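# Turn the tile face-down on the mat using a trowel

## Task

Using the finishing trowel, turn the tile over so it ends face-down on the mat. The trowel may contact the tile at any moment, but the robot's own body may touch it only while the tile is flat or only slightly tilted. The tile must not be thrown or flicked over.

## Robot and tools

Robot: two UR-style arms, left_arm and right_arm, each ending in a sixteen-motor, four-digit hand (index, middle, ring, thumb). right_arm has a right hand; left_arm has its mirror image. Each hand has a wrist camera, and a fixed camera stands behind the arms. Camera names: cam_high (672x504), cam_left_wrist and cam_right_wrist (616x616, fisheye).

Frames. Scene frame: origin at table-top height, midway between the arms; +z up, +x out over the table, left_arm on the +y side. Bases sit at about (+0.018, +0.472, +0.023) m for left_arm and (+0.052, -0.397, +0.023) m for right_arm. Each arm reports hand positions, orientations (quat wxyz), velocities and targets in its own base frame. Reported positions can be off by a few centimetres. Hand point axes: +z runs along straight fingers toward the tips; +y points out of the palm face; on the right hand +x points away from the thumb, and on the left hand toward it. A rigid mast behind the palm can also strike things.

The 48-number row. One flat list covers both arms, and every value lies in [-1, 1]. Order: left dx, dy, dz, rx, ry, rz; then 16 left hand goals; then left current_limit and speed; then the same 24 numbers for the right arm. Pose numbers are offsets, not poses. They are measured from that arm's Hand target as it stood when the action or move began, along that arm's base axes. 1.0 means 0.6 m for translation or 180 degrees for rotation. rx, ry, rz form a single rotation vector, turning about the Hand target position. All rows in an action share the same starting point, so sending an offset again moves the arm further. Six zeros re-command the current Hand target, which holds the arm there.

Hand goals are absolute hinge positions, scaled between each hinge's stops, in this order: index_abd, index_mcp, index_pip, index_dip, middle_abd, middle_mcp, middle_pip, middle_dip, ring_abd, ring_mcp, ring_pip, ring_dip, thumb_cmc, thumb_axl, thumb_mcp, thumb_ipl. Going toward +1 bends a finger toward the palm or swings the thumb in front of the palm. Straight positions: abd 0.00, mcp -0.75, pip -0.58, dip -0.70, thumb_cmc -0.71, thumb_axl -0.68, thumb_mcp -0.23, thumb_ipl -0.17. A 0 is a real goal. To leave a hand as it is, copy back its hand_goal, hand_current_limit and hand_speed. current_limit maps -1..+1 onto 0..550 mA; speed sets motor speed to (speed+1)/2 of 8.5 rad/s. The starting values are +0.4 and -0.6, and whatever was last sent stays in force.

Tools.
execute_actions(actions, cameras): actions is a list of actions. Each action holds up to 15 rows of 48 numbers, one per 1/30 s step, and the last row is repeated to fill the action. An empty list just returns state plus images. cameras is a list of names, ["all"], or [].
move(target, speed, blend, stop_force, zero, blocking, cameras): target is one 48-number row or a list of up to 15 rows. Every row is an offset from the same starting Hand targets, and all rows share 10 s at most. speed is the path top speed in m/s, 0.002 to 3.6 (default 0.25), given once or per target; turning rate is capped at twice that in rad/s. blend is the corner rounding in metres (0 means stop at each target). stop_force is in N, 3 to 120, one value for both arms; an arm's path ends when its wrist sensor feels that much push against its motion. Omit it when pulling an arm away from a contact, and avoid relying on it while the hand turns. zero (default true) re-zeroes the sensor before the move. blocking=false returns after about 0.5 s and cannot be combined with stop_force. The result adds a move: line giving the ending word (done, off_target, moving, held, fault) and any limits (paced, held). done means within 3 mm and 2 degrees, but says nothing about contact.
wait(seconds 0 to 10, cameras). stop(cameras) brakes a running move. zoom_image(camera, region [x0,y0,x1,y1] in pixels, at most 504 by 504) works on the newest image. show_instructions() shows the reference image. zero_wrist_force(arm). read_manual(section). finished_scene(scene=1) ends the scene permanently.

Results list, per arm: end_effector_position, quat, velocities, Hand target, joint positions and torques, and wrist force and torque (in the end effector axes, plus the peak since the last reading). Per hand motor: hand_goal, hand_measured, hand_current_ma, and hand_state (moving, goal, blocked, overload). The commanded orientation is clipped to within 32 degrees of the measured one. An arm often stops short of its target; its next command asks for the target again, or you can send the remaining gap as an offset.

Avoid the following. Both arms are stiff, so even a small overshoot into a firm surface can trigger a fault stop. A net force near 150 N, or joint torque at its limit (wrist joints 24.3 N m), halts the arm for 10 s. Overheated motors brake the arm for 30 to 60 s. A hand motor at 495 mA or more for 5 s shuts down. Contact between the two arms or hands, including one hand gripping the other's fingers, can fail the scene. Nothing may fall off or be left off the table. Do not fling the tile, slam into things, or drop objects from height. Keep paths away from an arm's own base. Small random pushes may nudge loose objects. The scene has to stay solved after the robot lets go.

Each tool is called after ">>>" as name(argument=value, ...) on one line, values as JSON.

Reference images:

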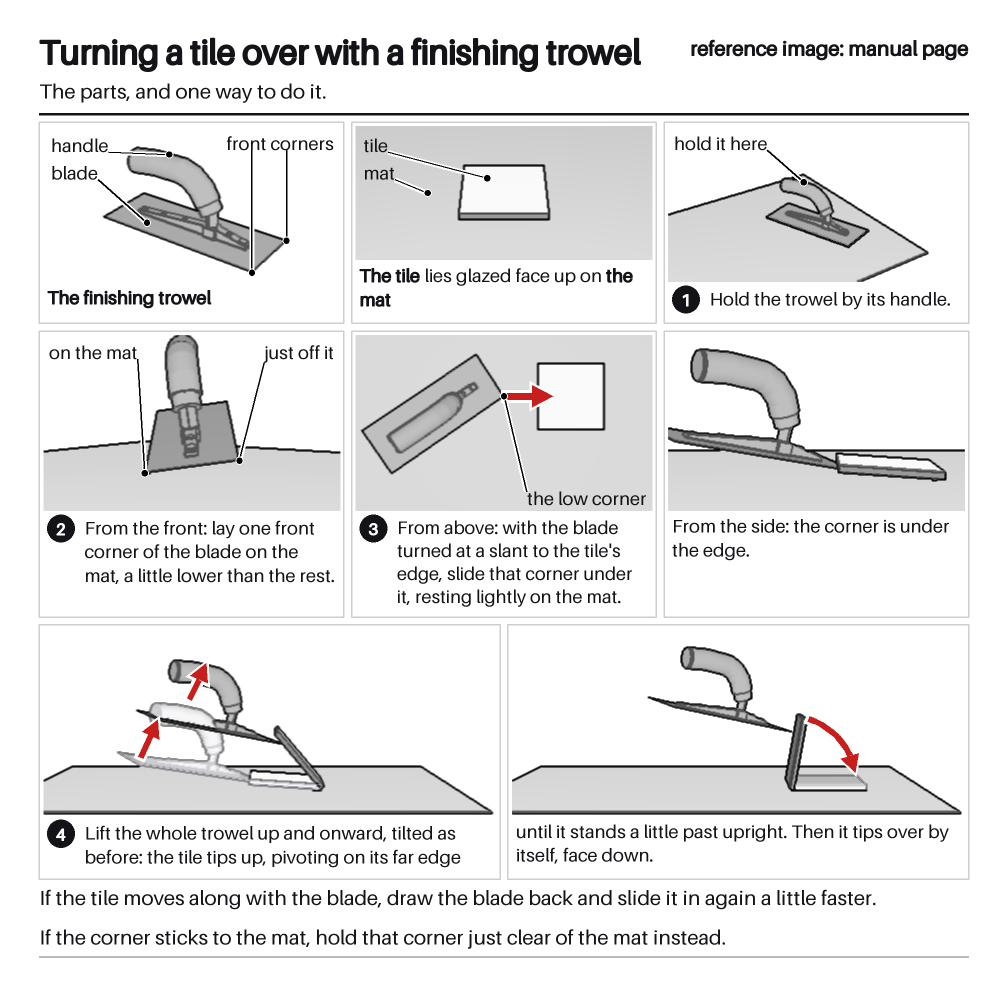

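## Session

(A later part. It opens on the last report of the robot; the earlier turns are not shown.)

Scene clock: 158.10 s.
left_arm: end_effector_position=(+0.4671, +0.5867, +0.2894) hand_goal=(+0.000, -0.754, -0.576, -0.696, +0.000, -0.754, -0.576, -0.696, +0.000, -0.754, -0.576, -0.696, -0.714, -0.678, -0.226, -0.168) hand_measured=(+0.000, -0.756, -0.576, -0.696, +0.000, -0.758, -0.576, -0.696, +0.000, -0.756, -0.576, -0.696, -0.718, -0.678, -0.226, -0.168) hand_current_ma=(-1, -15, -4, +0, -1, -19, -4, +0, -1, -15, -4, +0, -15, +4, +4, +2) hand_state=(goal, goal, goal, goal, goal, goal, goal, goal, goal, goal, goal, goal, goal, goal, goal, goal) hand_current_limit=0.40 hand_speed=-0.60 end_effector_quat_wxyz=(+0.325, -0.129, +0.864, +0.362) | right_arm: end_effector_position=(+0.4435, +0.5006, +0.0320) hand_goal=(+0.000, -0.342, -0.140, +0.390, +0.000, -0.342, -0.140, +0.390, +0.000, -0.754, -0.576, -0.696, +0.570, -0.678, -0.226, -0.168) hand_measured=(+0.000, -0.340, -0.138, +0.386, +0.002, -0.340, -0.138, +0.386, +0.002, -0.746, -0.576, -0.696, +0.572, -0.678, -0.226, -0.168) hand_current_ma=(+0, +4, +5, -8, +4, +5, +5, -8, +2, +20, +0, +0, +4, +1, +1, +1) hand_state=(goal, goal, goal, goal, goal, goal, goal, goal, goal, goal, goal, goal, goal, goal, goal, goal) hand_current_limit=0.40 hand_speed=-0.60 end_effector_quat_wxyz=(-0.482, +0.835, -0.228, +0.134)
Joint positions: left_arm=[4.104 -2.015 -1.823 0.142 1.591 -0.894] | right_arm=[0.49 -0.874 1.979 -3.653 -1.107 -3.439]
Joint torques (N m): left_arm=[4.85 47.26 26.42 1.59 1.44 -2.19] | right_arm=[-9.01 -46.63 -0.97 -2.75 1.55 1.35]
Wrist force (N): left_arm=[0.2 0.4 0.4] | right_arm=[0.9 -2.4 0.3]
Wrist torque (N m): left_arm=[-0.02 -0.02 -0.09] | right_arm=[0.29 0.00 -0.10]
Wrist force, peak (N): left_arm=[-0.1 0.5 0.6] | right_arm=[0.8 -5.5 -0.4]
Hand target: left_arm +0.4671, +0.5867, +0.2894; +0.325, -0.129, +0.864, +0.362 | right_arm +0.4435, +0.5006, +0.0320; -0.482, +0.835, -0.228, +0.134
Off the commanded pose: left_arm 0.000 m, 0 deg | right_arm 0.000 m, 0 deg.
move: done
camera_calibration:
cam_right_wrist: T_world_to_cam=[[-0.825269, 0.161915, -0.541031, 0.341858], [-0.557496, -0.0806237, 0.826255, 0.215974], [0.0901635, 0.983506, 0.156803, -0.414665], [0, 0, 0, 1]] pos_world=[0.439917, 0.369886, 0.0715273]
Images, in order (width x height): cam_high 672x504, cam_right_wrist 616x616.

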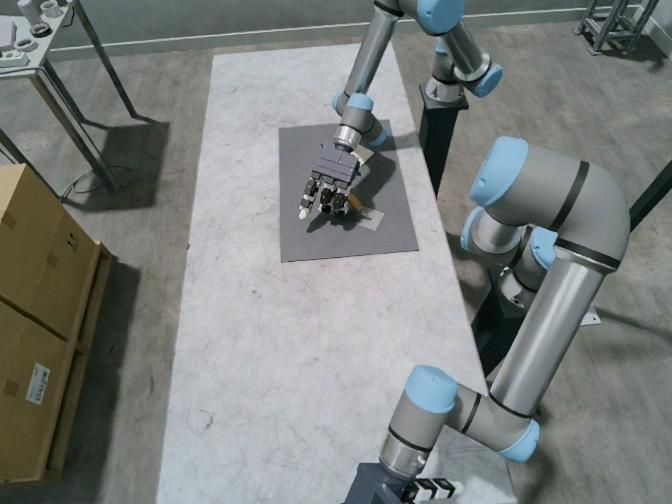

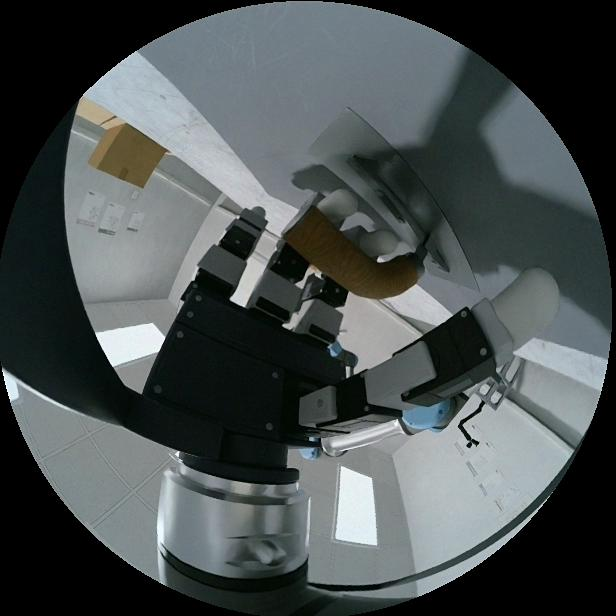

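>>> move(target=[0,0,0,0,0,0, 0,-0.754,-0.576,-0.696,0,-0.754,-0.576,-0.696,0,-0.754,-0.576,-0.696,-0.714,-0.678,-0.226,-0.168,0.4,-0.6, 0,0,0,0,0,0, 0,-0.342,0.08,0.319,0,-0.342,0.08,0.319,0,-0.754,-0.576,-0.696,0.571,-0.678,-0.226,0.3,0.4,-0.6], speed=0.05)

>>> move(target=[0,0,0,0,0,0, 0,-0.754,-0.576,-0.696,0,-0.754,-0.576,-0.696,0,-0.754,-0.576,-0.696,-0.714,-0.678,-0.226,-0.168,0.4,-0.6, 0,0,-0.025,0,0,0, 0,-0.342,0.08,0.319,0,-0.342,0.08,0.319,0,-0.754,-0.576,-0.696,0.571,-0.678,-0.226,0.3,0.4,-0.6], speed=0.05, stop_force=8)

>>> move(target=[0,0,0,0,0,0, 0,-0.754,-0.576,-0.696,0,-0.754,-0.576,-0.696,0,-0.754,-0.576,-0.696,-0.714,-0.678,-0.226,-0.168,0.4,-0.6, 0,0,0,0,0,0, 0,-0.342,0.08,0.319,0,-0.342,0.08,0.319,0,-0.754,-0.576,-0.696,0.571,-0.678,-0.056,0.697,0.4,-0.6], speed=0.05, cameras=["cam_high","cam_right_wrist"])

>>> zoom_image(camera="cam_right_wrist", region=[250, 100, 550, 400])

Scene clock: 167.47 s.
left_arm: end_effector_position=(+0.4671, +0.5867, +0.2894) hand_goal=(+0.000, -0.754, -0.576, -0.696, +0.000, -0.754, -0.576, -0.696, +0.000, -0.754, -0.576, -0.696, -0.714, -0.678, -0.226, -0.168) hand_measured=(+0.000, -0.756, -0.576, -0.696, +0.000, -0.758, -0.576, -0.696, +0.000, -0.756, -0.576, -0.696, -0.718, -0.678, -0.226, -0.168) hand_current_ma=(-1, -15, -4, +0, -1, -19, -4, +0, -1, -15, -4, +0, -15, +4, +4, +2) hand_state=(goal, goal, goal, goal, goal, goal, goal, goal, goal, goal, goal, goal, goal, goal, goal, goal) hand_current_limit=0.40 hand_speed=-0.60 end_effector_quat_wxyz=(+0.325, -0.129, +0.864, +0.362) | right_arm: end_effector_position=(+0.4435, +0.5006, +0.0320) hand_goal=(+0.000, -0.342, +0.080, +0.318, +0.000, -0.342, +0.080, +0.318, +0.000, -0.754, -0.576, -0.696, +0.570, -0.678, -0.226, +0.300) hand_measured=(+0.002, -0.344, +0.062, +0.318, +0.002, -0.340, +0.070, +0.318, +0.002, -0.746, -0.576, -0.696, +0.572, -0.678, -0.226, +0.298) hand_current_ma=(+3, -4, -51, +1, +4, +6, -24, +0, +2, +20, +0, +0, +4, +1, +1, -6) hand_state=(goal, goal, goal, goal, goal, goal, goal, goal, goal, goal, goal, goal, goal, goal, goal, goal) hand_current_limit=0.40 hand_speed=-0.60 end_effector_quat_wxyz=(-0.482, +0.835, -0.228, +0.134)
Joint positions: left_arm=[4.104 -2.015 -1.823 0.142 1.591 -0.894] | right_arm=[0.49 -0.874 1.979 -3.653 -1.107 -3.439]
Joint torques (N m): left_arm=[5.35 46.57 25.74 1.69 1.72 -2.1] | right_arm=[-8.96 -46.81 -1.72 -3.91 0.37 1.26]
Wrist force (N): left_arm=[0.2 0.3 0.0] | right_arm=[1.3 -2.1 1.6]
Wrist torque (N m): left_arm=[0.00 -0.03 -0.08] | right_arm=[0.23 0.01 -0.09]
Wrist force, peak (N): left_arm=[0.0 0.4 0.8] | right_arm=[1.3 -2.1 1.6]
Hand target: left_arm +0.4671, +0.5867, +0.2894; +0.325, -0.129, +0.864, +0.362 | right_arm +0.4435, +0.5006, +0.0320; -0.482, +0.835, -0.228, +0.134
Off the commanded pose: left_arm 0.000 m, 0 deg | right_arm 0.000 m, 0 deg.
move: done

Scene clock: 168.93 s.
left_arm: end_effector_position=(+0.4671, +0.5867, +0.2894) hand_goal=(+0.000, -0.754, -0.576, -0.696, +0.000, -0.754, -0.576, -0.696, +0.000, -0.754, -0.576, -0.696, -0.714, -0.678, -0.226, -0.168) hand_measured=(+0.000, -0.756, -0.576, -0.696, +0.000, -0.758, -0.576, -0.696, +0.000, -0.756, -0.576, -0.696, -0.718, -0.678, -0.226, -0.168) hand_current_ma=(-1, -15, -4, +0, -1, -19, -4, +0, -1, -15, -4, +0, -15, +4, +4, +2) hand_state=(goal, goal, goal, goal, goal, goal, goal, goal, goal, goal, goal, goal, goal, goal, goal, goal) hand_current_limit=0.40 hand_speed=-0.60 end_effector_quat_wxyz=(+0.325, -0.129, +0.864, +0.362) | right_arm: end_effector_position=(+0.4436, +0.5006, +0.0170) hand_goal=(+0.000, -0.342, +0.080, +0.318, +0.000, -0.342, +0.080, +0.318, +0.000, -0.754, -0.576, -0.696, +0.570, -0.678, -0.226, +0.300) hand_measured=(+0.002, -0.340, +0.076, +0.318, +0.002, -0.340, +0.076, +0.318, +0.002, -0.746, -0.576, -0.696, +0.572, -0.678, -0.226, +0.298) hand_current_ma=(+4, +3, -9, +1, +4, +6, -9, +0, +2, +20, +0, +0, +4, +1, +1, -6) hand_state=(goal, goal, goal, goal, goal, goal, goal, goal, goal, goal, goal, goal, goal, goal, goal, goal) hand_current_limit=0.40 hand_speed=-0.60 end_effector_quat_wxyz=(-0.482, +0.835, -0.228, +0.134)
Joint positions: left_arm=[4.104 -2.015 -1.823 0.142 1.591 -0.894] | right_arm=[0.49 -0.839 1.976 -3.685 -1.107 -3.439]
Joint torques (N m): left_arm=[4.23 46.65 25.78 1.59 1.92 -1.99] | right_arm=[-7.92 -49.15 -5.46 -1.24 -0.01 0.28]
Wrist force (N): left_arm=[-0.1 0.3 0.4] | right_arm=[0.7 -2.5 0.5]
Wrist torque (N m): left_arm=[-0.05 0.02 -0.10] | right_arm=[0.28 0.00 -0.11]
Wrist force, peak (N): left_arm=[0.2 0.9 0.6] | right_arm=[1.4 -3.1 1.3]
Hand target: left_arm +0.4671, +0.5867, +0.2894; +0.325, -0.129, +0.864, +0.362 | right_arm +0.4435, +0.5006, +0.0170; -0.482, +0.835, -0.228, +0.134
Off the commanded pose: left_arm 0.000 m, 0 deg | right_arm 0.000 m, 0 deg.
move: done

Scene clock: 169.60 s.
left_arm: end_effector_position=(+0.4671, +0.5867, +0.2894) hand_goal=(+0.000, -0.754, -0.576, -0.696, +0.000, -0.754, -0.576, -0.696, +0.000, -0.754, -0.576, -0.696, -0.714, -0.678, -0.226, -0.168) hand_measured=(+0.000, -0.756, -0.576, -0.696, +0.000, -0.758, -0.576, -0.696, +0.000, -0.756, -0.576, -0.696, -0.718, -0.678, -0.226, -0.168) hand_current_ma=(-1, -15, -4, +0, -1, -19, -4, +0, -1, -15, -4, +0, -15, +4, +4, +2) hand_state=(goal, goal, goal, goal, goal, goal, goal, goal, goal, goal, goal, goal, goal, goal, goal, goal) hand_current_limit=0.40 hand_speed=-0.60 end_effector_quat_wxyz=(+0.325, -0.129, +0.864, +0.362) | right_arm: end_effector_position=(+0.4436, +0.5006, +0.0170) hand_goal=(+0.000, -0.342, +0.080, +0.318, +0.000, -0.342, +0.080, +0.318, +0.000, -0.754, -0.576, -0.696, +0.570, -0.678, -0.056, +0.696) hand_measured=(+0.002, -0.340, +0.076, +0.318, +0.002, -0.340, +0.076, +0.318, +0.002, -0.746, -0.576, -0.696, +0.572, -0.678, -0.058, +0.692) hand_current_ma=(+4, +3, -9, +1, +4, +6, -9, +0, +2, +20, +0, +0, +4, +1, -5, -10) hand_state=(goal, goal, goal, goal, goal, goal, goal, goal, goal, goal, goal, goal, goal, goal, goal, goal) hand_current_limit=0.40 hand_speed=-0.60 end_effector_quat_wxyz=(-0.482, +0.835, -0.228, +0.134)
Joint positions: left_arm=[4.104 -2.015 -1.823 0.142 1.591 -0.894] | right_arm=[0.49 -0.839 1.976 -3.685 -1.107 -3.439]
Joint torques (N m): left_arm=[3.39 46.2 27.03 1.88 1.75 -2.05] | right_arm=[-7.3 -48.6 -0.4 -1.36 -0.22 0.23]
Wrist force (N): left_arm=[-0.1 0.2 0.4] | right_arm=[0.9 -2.6 0.2]
Wrist torque (N m): left_arm=[-0.06 0.01 -0.10] | right_arm=[0.27 -0.02 -0.09]
Wrist force, peak (N): left_arm=[0.2 0.6 0.4] | right_arm=[0.9 -2.7 0.3]
Hand target: left_arm +0.4671, +0.5867, +0.2894; +0.325, -0.129, +0.864, +0.362 | right_arm +0.4435, +0.5006, +0.0170; -0.482, +0.835, -0.228, +0.134
Off the commanded pose: left_arm 0.000 m, 0 deg | right_arm 0.000 m, 0 deg.
move: done
camera_calibration:
cam_right_wrist: T_world_to_cam=[[-0.825269, 0.161915, -0.541031, 0.333796], [-0.557496, -0.0806237, 0.826255, 0.228285], [0.0901635, 0.983506, 0.156803, -0.412328], [0, 0, 0, 1]] pos_world=[0.439917, 0.369886, 0.0566273]
Images, in order (width x height): cam_high 672x504, cam_right_wrist 616x616.

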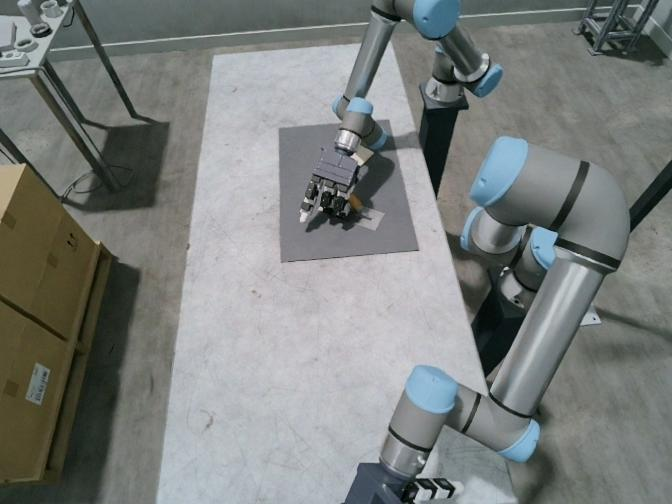

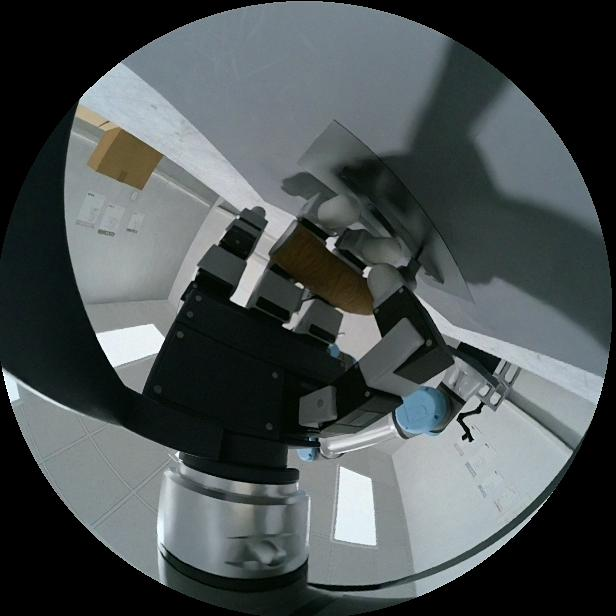

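Scaled by 1.680 from the camera's 616x616 image, which has a finer 880x880 frame.

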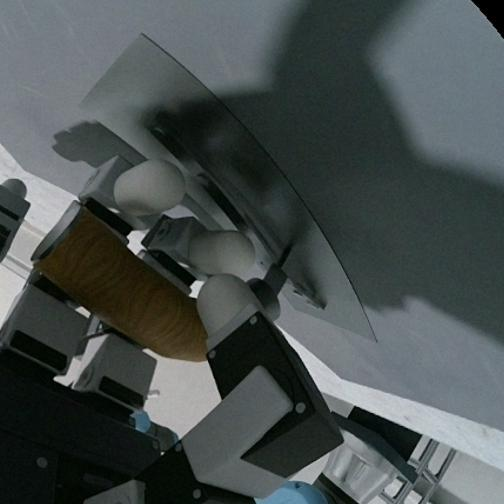

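>>> move(target=[0,0,0,0,0,0, 0,-0.754,-0.576,-0.696,0,-0.754,-0.576,-0.696,0,-0.754,-0.576,-0.696,-0.714,-0.678,-0.226,-0.168,0.4,-0.6, 0.0115,-0.0068,0,0,0,0, 0,-0.342,0.08,0.319,0,-0.342,0.08,0.319,0,-0.754,-0.576,-0.696,0.571,-0.678,-0.056,0.697,0.4,-0.6], speed=0.05)

>>> move(target=[0,0,0,0,0,0, 0,-0.754,-0.576,-0.696,0,-0.754,-0.576,-0.696,0,-0.754,-0.576,-0.696,-0.714,-0.678,-0.226,-0.168,0.4,-0.6, 0,0,0,0,0,0, 0,-0.342,0.37,0.464,0,-0.342,0.37,0.464,0,-0.754,-0.576,-0.696,0.571,-0.678,0.17,0.76,0.2,-0.8], speed=0.05, cameras=["cam_right_wrist"])

>>> zoom_image(camera="cam_right_wrist", region=[250, 100, 550, 400])

Scene clock: 173.80 s.
left_arm: end_effector_position=(+0.4671, +0.5867, +0.2894) hand_goal=(+0.000, -0.754, -0.576, -0.696, +0.000, -0.754, -0.576, -0.696, +0.000, -0.754, -0.576, -0.696, -0.714, -0.678, -0.226, -0.168) hand_measured=(+0.000, -0.756, -0.576, -0.696, +0.000, -0.758, -0.576, -0.696, +0.000, -0.756, -0.576, -0.696, -0.718, -0.678, -0.226, -0.168) hand_current_ma=(-1, -15, -4, +0, -1, -19, -4, +0, -1, -15, -4, +0, -15, +4, +4, +2) hand_state=(goal, goal, goal, goal, goal, goal, goal, goal, goal, goal, goal, goal, goal, goal, goal, goal) hand_current_limit=0.40 hand_speed=-0.60 end_effector_quat_wxyz=(+0.325, -0.129, +0.864, +0.362) | right_arm: end_effector_position=(+0.4506, +0.4964, +0.0170) hand_goal=(+0.000, -0.342, +0.080, +0.318, +0.000, -0.342, +0.080, +0.318, +0.000, -0.754, -0.576, -0.696, +0.570, -0.678, -0.056, +0.696) hand_measured=(+0.002, -0.340, +0.076, +0.318, +0.002, -0.340, +0.076, +0.318, +0.002, -0.746, -0.576, -0.696, +0.572, -0.678, -0.058, +0.692) hand_current_ma=(+4, +3, -9, +1, +4, +6, -9, +0, +2, +20, +0, +0, +4, +1, -5, -10) hand_state=(goal, goal, goal, goal, goal, goal, goal, goal, goal, goal, goal, goal, goal, goal, goal, goal) hand_current_limit=0.40 hand_speed=-0.60 end_effector_quat_wxyz=(-0.482, +0.835, -0.228, +0.134)
Joint positions: left_arm=[4.104 -2.015 -1.823 0.142 1.591 -0.894] | right_arm=[0.476 -0.837 1.97 -3.676 -1.095 -3.448]
Joint torques (N m): left_arm=[4.24 47.91 26.28 1.88 1.75 -2.04] | right_arm=[8.51 -31.3 -14.83 -2.73 0.24 0.2]
Wrist force (N): left_arm=[-0.2 0.5 0.4] | right_arm=[1.0 -2.5 0.3]
Wrist torque (N m): left_arm=[-0.02 0.03 -0.12] | right_arm=[0.28 -0.02 0.00]
Wrist force, peak (N): left_arm=[0.2 0.6 0.6] | right_arm=[1.0 -2.8 0.2]
Hand target: left_arm +0.4671, +0.5867, +0.2894; +0.325, -0.129, +0.864, +0.362 | right_arm +0.4504, +0.4965, +0.0170; -0.482, +0.835, -0.228, +0.134
Off the commanded pose: left_arm 0.000 m, 0 deg | right_arm 0.000 m, 0 deg.
move: done

Scene clock: 174.47 s.
left_arm: end_effector_position=(+0.4671, +0.5867, +0.2894) hand_goal=(+0.000, -0.754, -0.576, -0.696, +0.000, -0.754, -0.576, -0.696, +0.000, -0.754, -0.576, -0.696, -0.714, -0.678, -0.226, -0.168) hand_measured=(+0.000, -0.756, -0.576, -0.696, +0.000, -0.758, -0.576, -0.696, +0.000, -0.756, -0.576, -0.696, -0.718, -0.678, -0.226, -0.168) hand_current_ma=(-1, -15, -4, +0, -1, -19, -4, +0, -1, -15, -4, +0, -15, +4, +4, +2) hand_state=(goal, goal, goal, goal, goal, goal, goal, goal, goal, goal, goal, goal, goal, goal, goal, goal) hand_current_limit=0.40 hand_speed=-0.60 end_effector_quat_wxyz=(+0.325, -0.129, +0.864, +0.362) | right_arm: end_effector_position=(+0.4505, +0.4965, +0.0170) hand_goal=(+0.000, -0.342, +0.370, +0.464, +0.000, -0.342, +0.370, +0.464, +0.000, -0.754, -0.576, -0.696, +0.570, -0.678, +0.170, +0.760) hand_measured=(+0.002, -0.352, +0.340, +0.460, +0.002, -0.342, +0.354, +0.460, +0.002, -0.746, -0.576, -0.696, +0.572, -0.678, +0.110, +0.752) hand_current_ma=(+3, -25, -90, -8, +4, -1, -43, -8, +2, +20, +0, +0, +4, +1, -291, -27) hand_state=(goal, goal, blocked, goal, goal, goal, goal, goal, goal, goal, goal, goal, goal, goal, blocked, goal) hand_current_limit=0.20 hand_speed=-0.80 end_effector_quat_wxyz=(-0.482, +0.835, -0.228, +0.134)
Joint positions: left_arm=[4.104 -2.015 -1.823 0.142 1.591 -0.894] | right_arm=[0.476 -0.837 1.97 -3.677 -1.095 -3.448]
Joint torques (N m): left_arm=[3.66 46.74 26.58 2.07 1.81 -1.97] | right_arm=[9.87 -34.49 -0.74 -4.22 -1.38 1.31]
Wrist force (N): left_arm=[-0.3 0.5 0.2] | right_arm=[1.4 -1.7 0.2]
Wrist torque (N m): left_arm=[0.00 0.03 -0.13] | right_arm=[0.32 -0.05 0.02]
Wrist force, peak (N): left_arm=[-0.1 0.9 0.4] | right_arm=[1.1 -2.7 0.3]
Hand target: left_arm +0.4671, +0.5867, +0.2894; +0.325, -0.129, +0.864, +0.362 | right_arm +0.4504, +0.4965, +0.0170; -0.482, +0.835, -0.228, +0.134
Off the commanded pose: left_arm 0.000 m, 0 deg | right_arm 0.000 m, 0 deg.
move: done
camera_calibration:
cam_right_wrist: T_world_to_cam=[[-0.825269, 0.161915, -0.541031, 0.340084], [-0.557496, -0.0806237, 0.826255, 0.231892], [0.0901635, 0.983506, 0.156803, -0.409001], [0, 0, 0, 1]] pos_world=[0.446817, 0.365886, 0.0565273]
Images, in order (width x height): cam_right_wrist 616x616.

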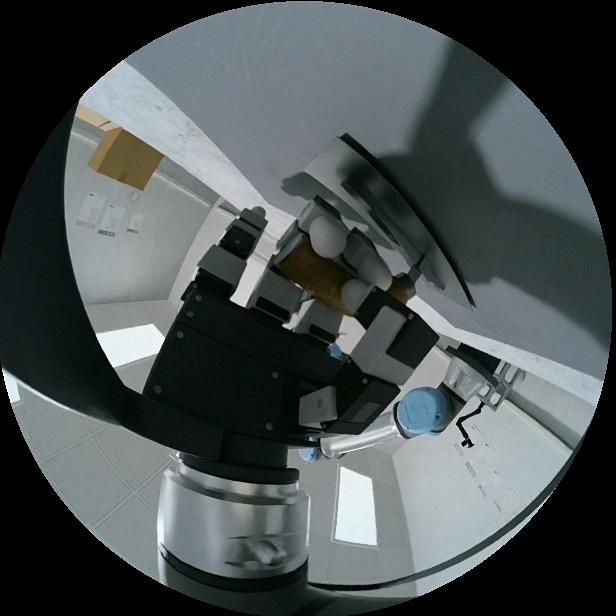

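Scaled by 1.680 from the camera's 616x616 image, which has a finer 880x880 frame.

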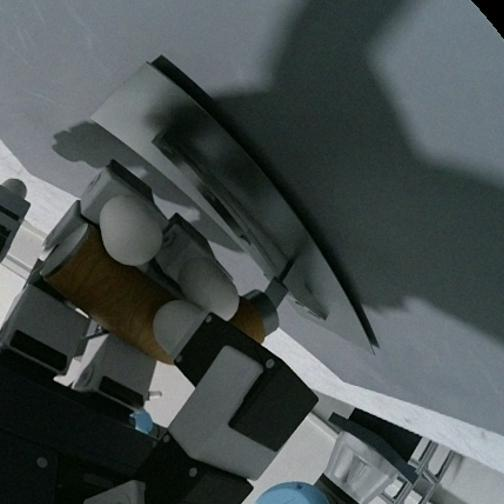

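>>> move(target=[0,0,0,0,0,0, 0,-0.754,-0.576,-0.696,0,-0.754,-0.576,-0.696,0,-0.754,-0.576,-0.696,-0.714,-0.678,-0.226,-0.168,0.4,-0.6, 0,0,0,0,0,0, 0,-0.342,0.55,0.55,0,-0.342,0.55,0.55,0,-0.754,-0.576,-0.696,0.571,-0.678,0.35,0.80,0.3,-0.8], speed=0.05, cameras=["cam_right_wrist"])

>>> zoom_image(camera="cam_right_wrist", region=[250, 100, 550, 400])

Scene clock: 179.10 s.
left_arm: end_effector_position=(+0.4671, +0.5867, +0.2894) hand_goal=(+0.000, -0.754, -0.576, -0.696, +0.000, -0.754, -0.576, -0.696, +0.000, -0.754, -0.576, -0.696, -0.714, -0.678, -0.226, -0.168) hand_measured=(+0.000, -0.756, -0.576, -0.696, +0.000, -0.758, -0.576, -0.696, +0.000, -0.756, -0.576, -0.696, -0.718, -0.678, -0.226, -0.168) hand_current_ma=(-1, -15, -4, +0, -1, -19, -4, +0, -1, -15, -4, +0, -15, +4, +4, +2) hand_state=(goal, goal, goal, goal, goal, goal, goal, goal, goal, goal, goal, goal, goal, goal, goal, goal) hand_current_limit=0.40 hand_speed=-0.60 end_effector_quat_wxyz=(+0.325, -0.129, +0.864, +0.362) | right_arm: end_effector_position=(+0.4504, +0.4965, +0.0170) hand_goal=(+0.000, -0.342, +0.550, +0.550, +0.000, -0.342, +0.550, +0.550, +0.000, -0.754, -0.576, -0.696, +0.570, -0.678, +0.350, +0.800) hand_measured=(+0.002, -0.364, +0.390, +0.484, +0.000, -0.350, +0.372, +0.466, +0.002, -0.746, -0.576, -0.696, +0.572, -0.678, +0.114, +0.788) hand_current_ma=(+3, -69, -357, -241, -1, -20, -357, -316, +2, +20, +0, +0, +4, +1, -358, -45) hand_state=(goal, blocked, blocked, blocked, goal, goal, blocked, blocked, goal, goal, goal, goal, goal, goal, blocked, goal) hand_current_limit=0.30 hand_speed=-0.80 end_effector_quat_wxyz=(-0.482, +0.835, -0.228, +0.134)
Joint positions: left_arm=[4.104 -2.015 -1.823 0.142 1.591 -0.894] | right_arm=[0.476 -0.837 1.97 -3.677 -1.095 -3.448]
Joint torques (N m): left_arm=[3.05 46.8 26.27 1.82 1.87 -2.09] | right_arm=[9.01 -46.99 -1.31 -4.3 -0.41 1.26]
Wrist force (N): left_arm=[-0.2 0.2 0.7] | right_arm=[0.5 -1.4 1.1]
Wrist torque (N m): left_arm=[-0.08 0.05 -0.12] | right_arm=[0.32 0.01 0.00]
Wrist force, peak (N): left_arm=[-0.2 0.7 0.5] | right_arm=[1.5 -2.0 0.2]
Hand target: left_arm +0.4671, +0.5867, +0.2894; +0.325, -0.129, +0.864, +0.362 | right_arm +0.4504, +0.4965, +0.0170; -0.482, +0.835, -0.228, +0.134
Off the commanded pose: left_arm 0.000 m, 0 deg | right_arm 0.000 m, 0 deg.
move: done
camera_calibration:
cam_right_wrist: T_world_to_cam=[[-0.825269, 0.161915, -0.541031, 0.340084], [-0.557496, -0.0806237, 0.826255, 0.231892], [0.0901635, 0.983506, 0.156803, -0.409001], [0, 0, 0, 1]] pos_world=[0.446817, 0.365886, 0.0565273]
Images, in order (width x height): cam_right_wrist 616x616.

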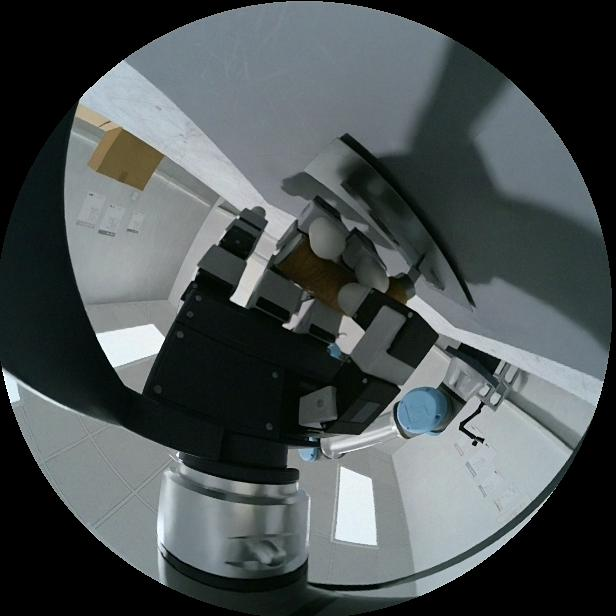

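Scaled by 1.680 from the camera's 616x616 image, which has a finer 880x880 frame.

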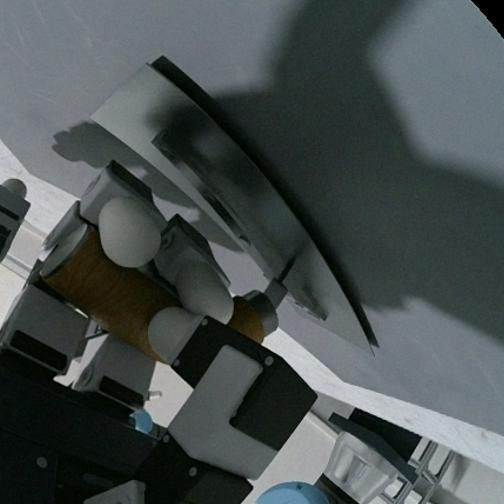

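>>> move(target=[0,0,0,0,0,0, 0,-0.754,-0.576,-0.696,0,-0.754,-0.576,-0.696,0,-0.754,-0.576,-0.696,-0.714,-0.678,-0.226,-0.168,0.4,-0.6, 0,0,0.13,0,0,0, 0,-0.342,0.55,0.55,0,-0.342,0.55,0.55,0,-0.754,-0.576,-0.696,0.571,-0.678,0.35,0.80,0.3,-0.8], speed=0.08, cameras=["cam_right_wrist","cam_high"])

>>> zoom_image(camera="cam_right_wrist", region=[250, 100, 550, 400])

>>> zoom_image(camera="cam_high", region=[280, 130, 400, 250])

Scene clock: 182.57 s.
left_arm: end_effector_position=(+0.4671, +0.5867, +0.2894) hand_goal=(+0.000, -0.754, -0.576, -0.696, +0.000, -0.754, -0.576, -0.696, +0.000, -0.754, -0.576, -0.696, -0.714, -0.678, -0.226, -0.168) hand_measured=(+0.000, -0.756, -0.576, -0.696, +0.000, -0.758, -0.576, -0.696, +0.000, -0.756, -0.576, -0.696, -0.718, -0.678, -0.226, -0.168) hand_current_ma=(-1, -15, -4, +0, -1, -19, -4, +0, -1, -15, -4, +0, -15, +4, +4, +2) hand_state=(goal, goal, goal, goal, goal, goal, goal, goal, goal, goal, goal, goal, goal, goal, goal, goal) hand_current_limit=0.40 hand_speed=-0.60 end_effector_quat_wxyz=(+0.325, -0.129, +0.864, +0.362) | right_arm: end_effector_position=(+0.4505, +0.4965, +0.0951) hand_goal=(+0.000, -0.342, +0.550, +0.550, +0.000, -0.342, +0.550, +0.550, +0.000, -0.754, -0.576, -0.696, +0.570, -0.678, +0.350, +0.800) hand_measured=(+0.004, -0.364, +0.390, +0.484, -0.002, -0.350, +0.380, +0.466, +0.002, -0.746, -0.576, -0.696, +0.572, -0.678, +0.114, +0.788) hand_current_ma=(+7, -69, -357, -241, -2, -20, -357, -316, +2, +20, +0, +0, +3, +1, -357, -42) hand_state=(goal, blocked, blocked, blocked, goal, goal, blocked, blocked, goal, goal, goal, goal, goal, goal, blocked, goal) hand_current_limit=0.30 hand_speed=-0.80 end_effector_quat_wxyz=(-0.482, +0.835, -0.228, +0.134)
Joint positions: left_arm=[4.104 -2.015 -1.823 0.142 1.591 -0.894] | right_arm=[0.476 -1.01 1.97 -3.504 -1.095 -3.448]
Joint torques (N m): left_arm=[1.53 46.22 25.99 1.71 1.71 -1.82] | right_arm=[8.15 -28.86 -13.16 -4.74 -0.57 -1.18]
Wrist force (N): left_arm=[0.0 0.3 0.3] | right_arm=[0.9 -0.4 1.5]
Wrist torque (N m): left_arm=[-0.04 0.01 -0.10] | right_arm=[0.27 0.03 -0.06]
Wrist force, peak (N): left_arm=[0.0 0.2 0.8] | right_arm=[0.8 0.7 2.0]
Hand target: left_arm +0.4671, +0.5867, +0.2894; +0.325, -0.129, +0.864, +0.362 | right_arm +0.4504, +0.4965, +0.0950; -0.482, +0.835, -0.228, +0.134
Off the commanded pose: left_arm 0.000 m, 0 deg | right_arm 0.000 m, 0 deg.
move: done
camera_calibration:
cam_right_wrist: T_world_to_cam=[[-0.825151, 0.161984, -0.541191, 0.382365], [-0.557671, -0.0806704, 0.826133, 0.167528], [0.090162, 0.983491, 0.156899, -0.421263], [0, 0, 0, 1]] pos_world=[0.446917, 0.365886, 0.134628]
Images, in order (width x height): cam_high 672x504, cam_right_wrist 616x616.

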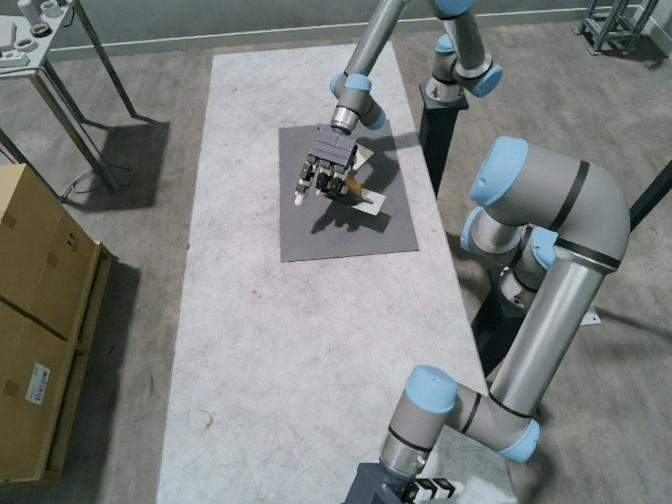

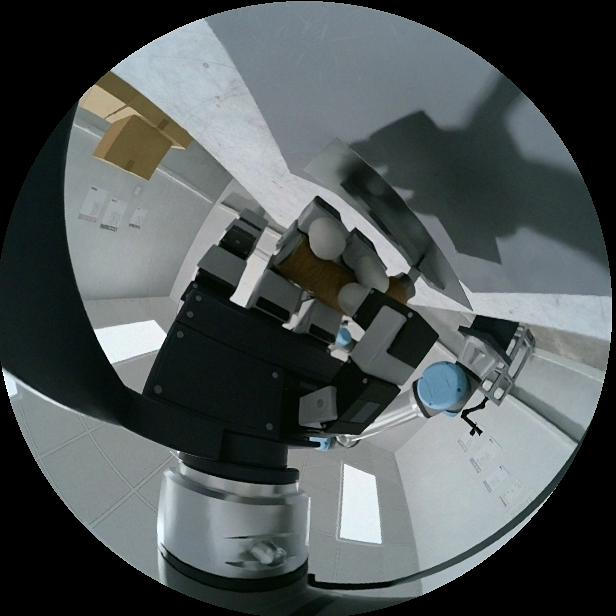

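Scaled by 1.680 from the camera's 616x616 image, which has a finer 880x880 frame.

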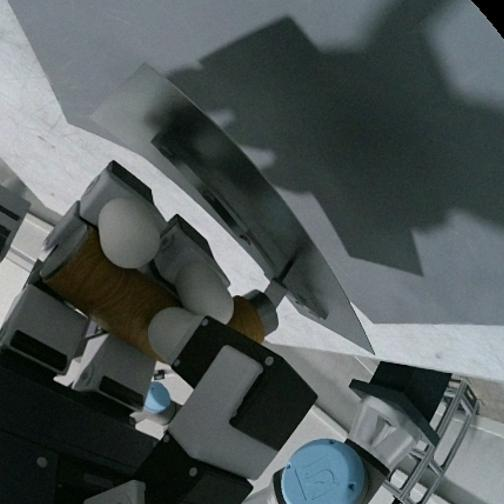

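Scaled by 4.200 from the camera's 672x504 image, which has a finer 960x720 frame.

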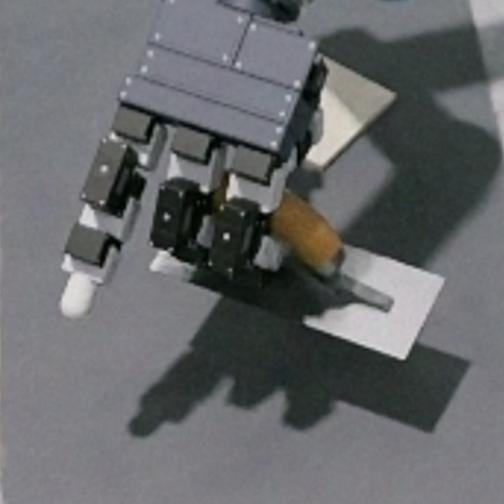

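>>> move(target=[[0,0,0,0,0,0, 0,-0.754,-0.576,-0.696,0,-0.754,-0.576,-0.696,0,-0.754,-0.576,-0.696,-0.714,-0.678,-0.226,-0.168,0.4,-0.6, 0.13,-0.30,0.08,-0.0104,-0.0191,0.0447, 0,-0.342,0.55,0.55,0,-0.342,0.55,0.55,0,-0.754,-0.576,-0.696,0.571,-0.678,0.35,0.80,0.3,-0.8],[0,0,0,0,0,0, 0,-0.754,-0.576,-0.696,0,-0.754,-0.576,-0.696,0,-0.754,-0.576,-0.696,-0.714,-0.678,-0.226,-0.168,0.4,-0.6, 0.2215,-0.6032,-0.0135,-0.0208,-0.0382,0.0894, 0,-0.342,0.55,0.55,0,-0.342,0.55,0.55,0,-0.754,-0.576,-0.696,0.571,-0.678,0.35,0.80,0.3,-0.8]], blend=[0.05,0], speed=0.2, cameras=["cam_right_wrist","cam_high"])

>>> zoom_image(camera="cam_right_wrist", region=[250, 100, 550, 400])

>>> zoom_image(camera="cam_high", region=[300, 110, 400, 210])

Scene clock: 218.23 s.
left_arm: end_effector_position=(+0.4671, +0.5867, +0.2894) hand_goal=(+0.000, -0.754, -0.576, -0.696, +0.000, -0.754, -0.576, -0.696, +0.000, -0.754, -0.576, -0.696, -0.714, -0.678, -0.226, -0.168) hand_measured=(+0.000, -0.756, -0.576, -0.696, +0.000, -0.758, -0.576, -0.696, +0.000, -0.756, -0.576, -0.696, -0.718, -0.678, -0.226, -0.168) hand_current_ma=(-1, -15, -4, +0, -1, -19, -4, +0, -1, -15, -4, +0, -15, +4, +4, +2) hand_state=(goal, goal, goal, goal, goal, goal, goal, goal, goal, goal, goal, goal, goal, goal, goal, goal) hand_current_limit=0.40 hand_speed=-0.60 end_effector_quat_wxyz=(+0.325, -0.129, +0.864, +0.362) | right_arm: end_effector_position=(+0.5834, +0.1346, +0.0869) hand_goal=(+0.000, -0.342, +0.550, +0.550, +0.000, -0.342, +0.550, +0.550, +0.000, -0.754, -0.576, -0.696, +0.570, -0.678, +0.350, +0.800) hand_measured=(+0.004, -0.364, +0.392, +0.484, -0.002, -0.350, +0.380, +0.466, +0.002, -0.746, -0.576, -0.696, +0.572, -0.678, +0.114, +0.788) hand_current_ma=(+7, -69, -357, -241, -2, -20, -357, -316, +2, +20, +0, +0, +2, +1, -357, -40) hand_state=(goal, blocked, blocked, blocked, goal, goal, blocked, blocked, goal, goal, goal, goal, goal, goal, blocked, goal) hand_current_limit=0.30 hand_speed=-0.80 end_effector_quat_wxyz=(-0.481, +0.865, -0.075, +0.122)
Joint positions: left_arm=[4.104 -2.015 -1.823 0.142 1.591 -0.894] | right_arm=[-0.273 -1.186 2.012 -2.503 -0.536 -4.751]
Joint torques (N m): left_arm=[2.61 46.29 26.56 1.88 1.99 -2] | right_arm=[-1.13 -42.56 -6.13 -1.56 -0.23 -1.15]
Wrist force (N): left_arm=[-0.1 0.1 0.1] | right_arm=[0.4 -0.5 1.7]
Wrist torque (N m): left_arm=[-0.05 0.00 -0.10] | right_arm=[0.24 0.12 -0.24]
Wrist force, peak (N): left_arm=[-0.2 0.7 0.3] | right_arm=[-1.1 -0.6 2.8]
Hand target: left_arm +0.4671, +0.5867, +0.2894; +0.325, -0.129, +0.864, +0.362 | right_arm +0.5833, +0.1346, +0.0869; -0.481, +0.865, -0.075, +0.122
Off the commanded pose: left_arm 0.000 m, 0 deg | right_arm 0.000 m, 0 deg.
move: done
camera_calibration:
cam_right_wrist: T_world_to_cam=[[-0.762355, -0.1017, -0.639118, 0.553546], [-0.614863, -0.194254, 0.764335, 0.273177], [-0.201884, 0.975665, 0.0855595, 0.101659], [0, 0, 0, 1]] pos_world=[0.610489, 0.0101766, 0.136284]
Images, in order (width x height): cam_high 672x504, cam_right_wrist 616x616.

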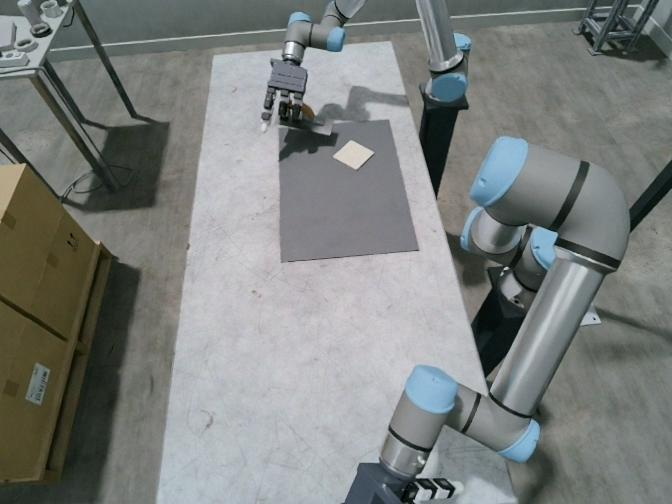

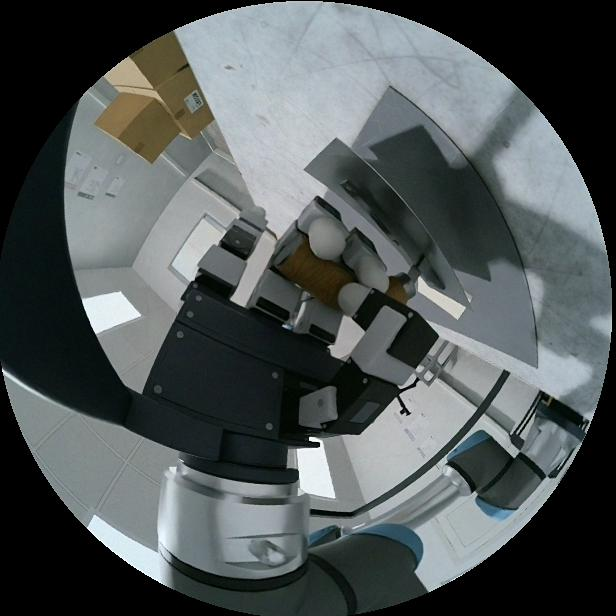

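Scaled by 1.680 from the camera's 616x616 image, which has a finer 880x880 frame.

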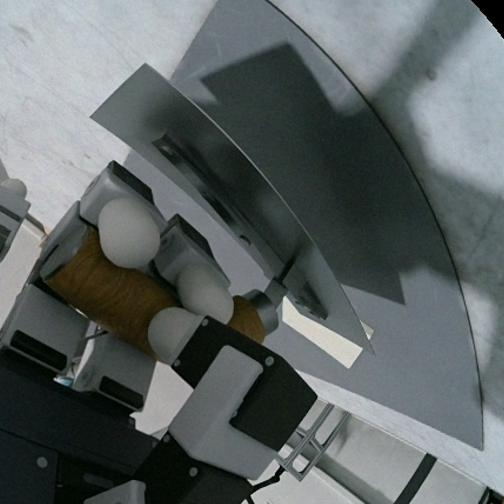

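Scaled by 5.040 from the camera's 672x504 image, which has a finer 960x720 frame.

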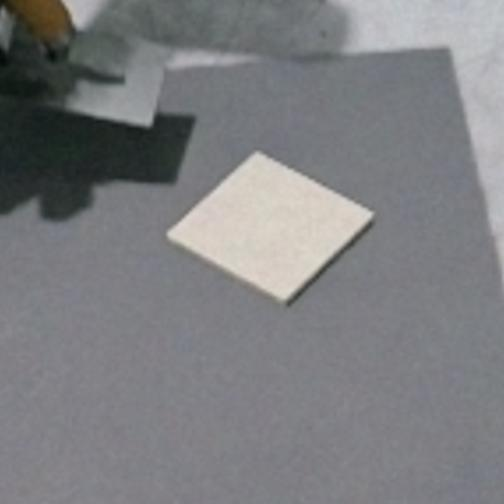

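>>> move(target=[0,0,0,0,0,0, 0,-0.754,-0.576,-0.696,0,-0.754,-0.576,-0.696,0,-0.754,-0.576,-0.696,-0.714,-0.678,-0.226,-0.168,0.4,-0.6, 0,0,-0.058,0,0,0, 0,-0.342,0.55,0.55,0,-0.342,0.55,0.55,0,-0.754,-0.576,-0.696,0.571,-0.678,0.35,0.80,0.3,-0.8], speed=0.05)

>>> move(target=[0,0,0,0,0,0, 0,-0.754,-0.576,-0.696,0,-0.754,-0.576,-0.696,0,-0.754,-0.576,-0.696,-0.714,-0.678,-0.226,-0.168,0.4,-0.6, 0,0,-0.04,0,0,0, 0,-0.342,0.55,0.55,0,-0.342,0.55,0.55,0,-0.754,-0.576,-0.696,0.571,-0.678,0.35,0.80,0.3,-0.8], speed=0.01, stop_force=3, cameras=["cam_right_wrist","cam_high"])

>>> zoom_image(camera="cam_right_wrist", region=[350, 100, 550, 300])

>>> zoom_image(camera="cam_high", region=[290, 110, 390, 210])

Scene clock: 231.83 s.
left_arm: end_effector_position=(+0.4671, +0.5867, +0.2894) hand_goal=(+0.000, -0.754, -0.576, -0.696, +0.000, -0.754, -0.576, -0.696, +0.000, -0.754, -0.576, -0.696, -0.714, -0.678, -0.226, -0.168) hand_measured=(+0.000, -0.756, -0.576, -0.696, +0.000, -0.758, -0.576, -0.696, +0.000, -0.756, -0.576, -0.696, -0.718, -0.678, -0.226, -0.168) hand_current_ma=(-1, -15, -4, +0, -1, -19, -4, +0, -1, -15, -4, +0, -15, +4, +4, +2) hand_state=(goal, goal, goal, goal, goal, goal, goal, goal, goal, goal, goal, goal, goal, goal, goal, goal) hand_current_limit=0.40 hand_speed=-0.60 end_effector_quat_wxyz=(+0.325, -0.129, +0.864, +0.362) | right_arm: end_effector_position=(+0.5833, +0.1346, +0.0520) hand_goal=(+0.000, -0.342, +0.550, +0.550, +0.000, -0.342, +0.550, +0.550, +0.000, -0.754, -0.576, -0.696, +0.570, -0.678, +0.350, +0.800) hand_measured=(+0.004, -0.364, +0.392, +0.484, -0.002, -0.350, +0.380, +0.466, +0.002, -0.746, -0.576, -0.696, +0.572, -0.678, +0.114, +0.788) hand_current_ma=(+7, -69, -357, -241, -2, -20, -357, -316, +2, +20, +0, +0, +2, +1, -357, -40) hand_state=(goal, blocked, blocked, blocked, goal, goal, blocked, blocked, goal, goal, goal, goal, goal, goal, blocked, goal) hand_current_limit=0.30 hand_speed=-0.80 end_effector_quat_wxyz=(-0.481, +0.865, -0.076, +0.122) end_effector_velocity=(+0.000, +0.000, +0.001) end_effector_angular_velocity=(+0.001, +0.002, -0.001)
Joint positions: left_arm=[4.104 -2.015 -1.823 0.142 1.591 -0.894] | right_arm=[-0.273 -1.117 2.033 -2.593 -0.536 -4.751]
Joint velocities: left_arm=[within noise] | right_arm=[-0.001 -0.003 0 0.005 0 0.001]
Joint torques (N m): left_arm=[1.55 47.28 25.16 2.09 1.63 -1.88] | right_arm=[-2.63 -43.96 -20.63 -1.19 0.48 1.56]
Wrist force (N): left_arm=[-0.1 0.1 0.2] | right_arm=[0.6 -0.4 1.6]
Wrist torque (N m): left_arm=[-0.06 0.01 -0.11] | right_arm=[0.25 0.09 -0.17]
Wrist force, peak (N): left_arm=[0.0 0.5 0.7] | right_arm=[0.7 -1.0 1.5]
Hand target: left_arm +0.4671, +0.5867, +0.2894; +0.325, -0.129, +0.864, +0.362 | right_arm +0.5833, +0.1346, +0.0521; -0.481, +0.865, -0.075, +0.122
Off the commanded pose: left_arm 0.000 m, 0 deg | right_arm 0.000 m, 0 deg.
move: done

Scene clock: 234.67 s.
left_arm: end_effector_position=(+0.4671, +0.5867, +0.2894) hand_goal=(+0.000, -0.754, -0.576, -0.696, +0.000, -0.754, -0.576, -0.696, +0.000, -0.754, -0.576, -0.696, -0.714, -0.678, -0.226, -0.168) hand_measured=(+0.000, -0.756, -0.576, -0.696, +0.000, -0.758, -0.576, -0.696, +0.000, -0.756, -0.576, -0.696, -0.718, -0.678, -0.226, -0.168) hand_current_ma=(-1, -15, -4, +0, -1, -19, -4, +0, -1, -15, -4, +0, -15, +4, +4, +2) hand_state=(goal, goal, goal, goal, goal, goal, goal, goal, goal, goal, goal, goal, goal, goal, goal, goal) hand_current_limit=0.40 hand_speed=-0.60 end_effector_quat_wxyz=(+0.325, -0.129, +0.864, +0.362) | right_arm: end_effector_position=(+0.5834, +0.1346, +0.0358) hand_goal=(+0.000, -0.342, +0.550, +0.550, +0.000, -0.342, +0.550, +0.550, +0.000, -0.754, -0.576, -0.696, +0.570, -0.678, +0.350, +0.800) hand_measured=(+0.004, -0.366, +0.396, +0.484, -0.008, -0.352, +0.380, +0.466, +0.002, -0.746, -0.576, -0.696, +0.572, -0.676, +0.114, +0.790) hand_current_ma=(+7, -78, -358, -241, -14, -26, -357, -316, +2, +20, +0, +0, +2, +2, -357, -34) hand_state=(goal, blocked, blocked, blocked, goal, goal, blocked, blocked, goal, goal, goal, goal, goal, goal, blocked, goal) hand_current_limit=0.30 hand_speed=-0.80 end_effector_quat_wxyz=(-0.481, +0.865, -0.075, +0.122)
Joint positions: left_arm=[4.104 -2.015 -1.823 0.142 1.591 -0.894] | right_arm=[-0.273 -1.082 2.039 -2.634 -0.536 -4.751]
Joint torques (N m): left_arm=[1.72 47.48 26.01 1.76 1.76 -2.17] | right_arm=[8.77 -44.12 -23.69 -2.08 0.41 -0.93]
Wrist force (N): left_arm=[0.2 0.2 0.2] | right_arm=[1.0 -1.1 1.3]
Wrist torque (N m): left_arm=[-0.04 -0.02 -0.08] | right_arm=[0.31 0.09 -0.08]
Wrist force, peak (N): left_arm=[0.1 0.5 0.7] | right_arm=[2.6 -3.2 0.1]
Hand target: left_arm +0.4671, +0.5867, +0.2894; +0.325, -0.129, +0.864, +0.362 | right_arm +0.5834, +0.1346, +0.0358; -0.481, +0.865, -0.075, +0.122 (not the last commanded pose)
Off the commanded pose: left_arm 0.000 m, 0 deg | right_arm 0.008 m, 0 deg.
move: contact (right_arm)
camera_calibration:
cam_right_wrist: T_world_to_cam=[[-0.762343, -0.101762, -0.639122, 0.52088], [-0.614878, -0.19418, 0.764342, 0.312242], [-0.201886, 0.975673, 0.0854602, 0.10604], [0, 0, 0, 1]] pos_world=[0.610489, 0.0101766, 0.0851842]
Images, in order (width x height): cam_high 672x504, cam_right_wrist 616x616.

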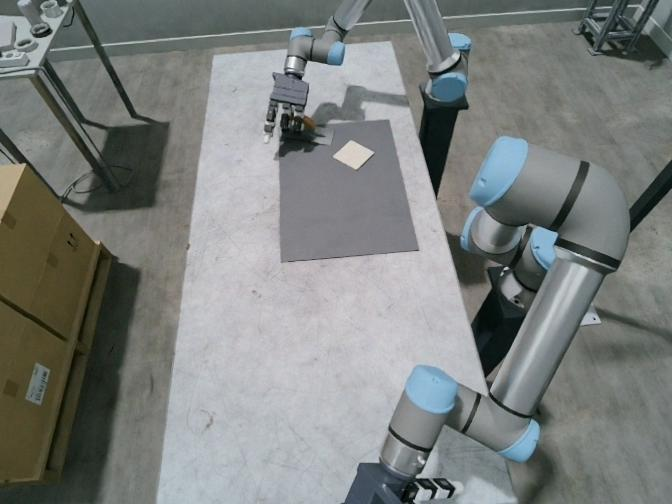

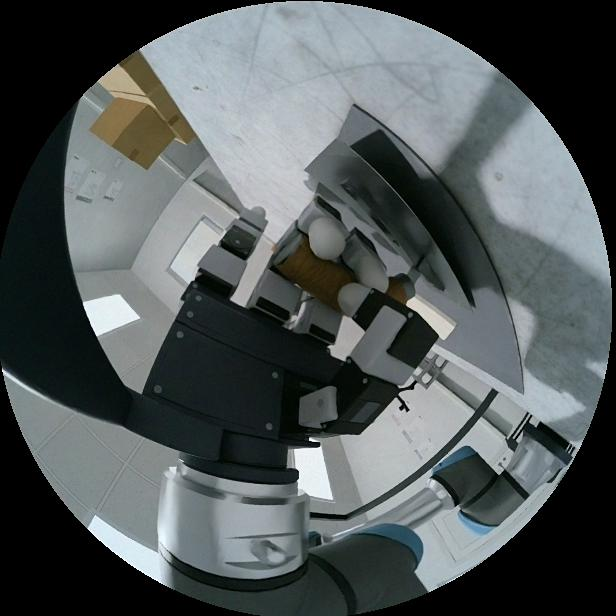

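Scaled by 2.520 from the camera's 616x616 image, which has a finer 880x880 frame.

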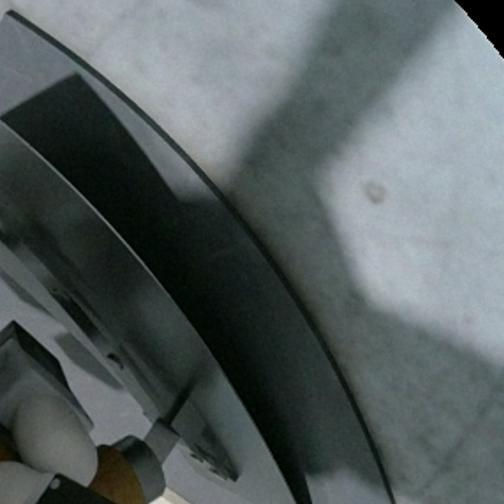

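Scaled by 5.040 from the camera's 672x504 image, which has a finer 960x720 frame.

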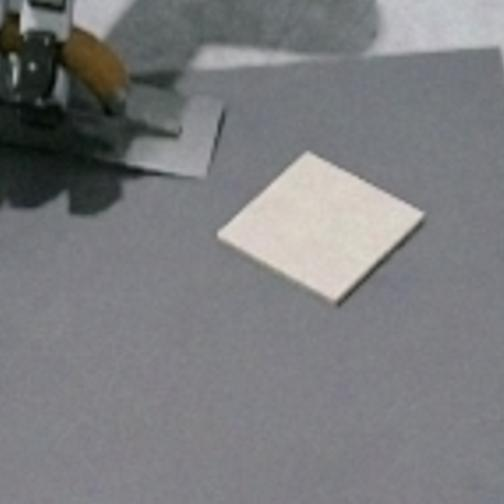

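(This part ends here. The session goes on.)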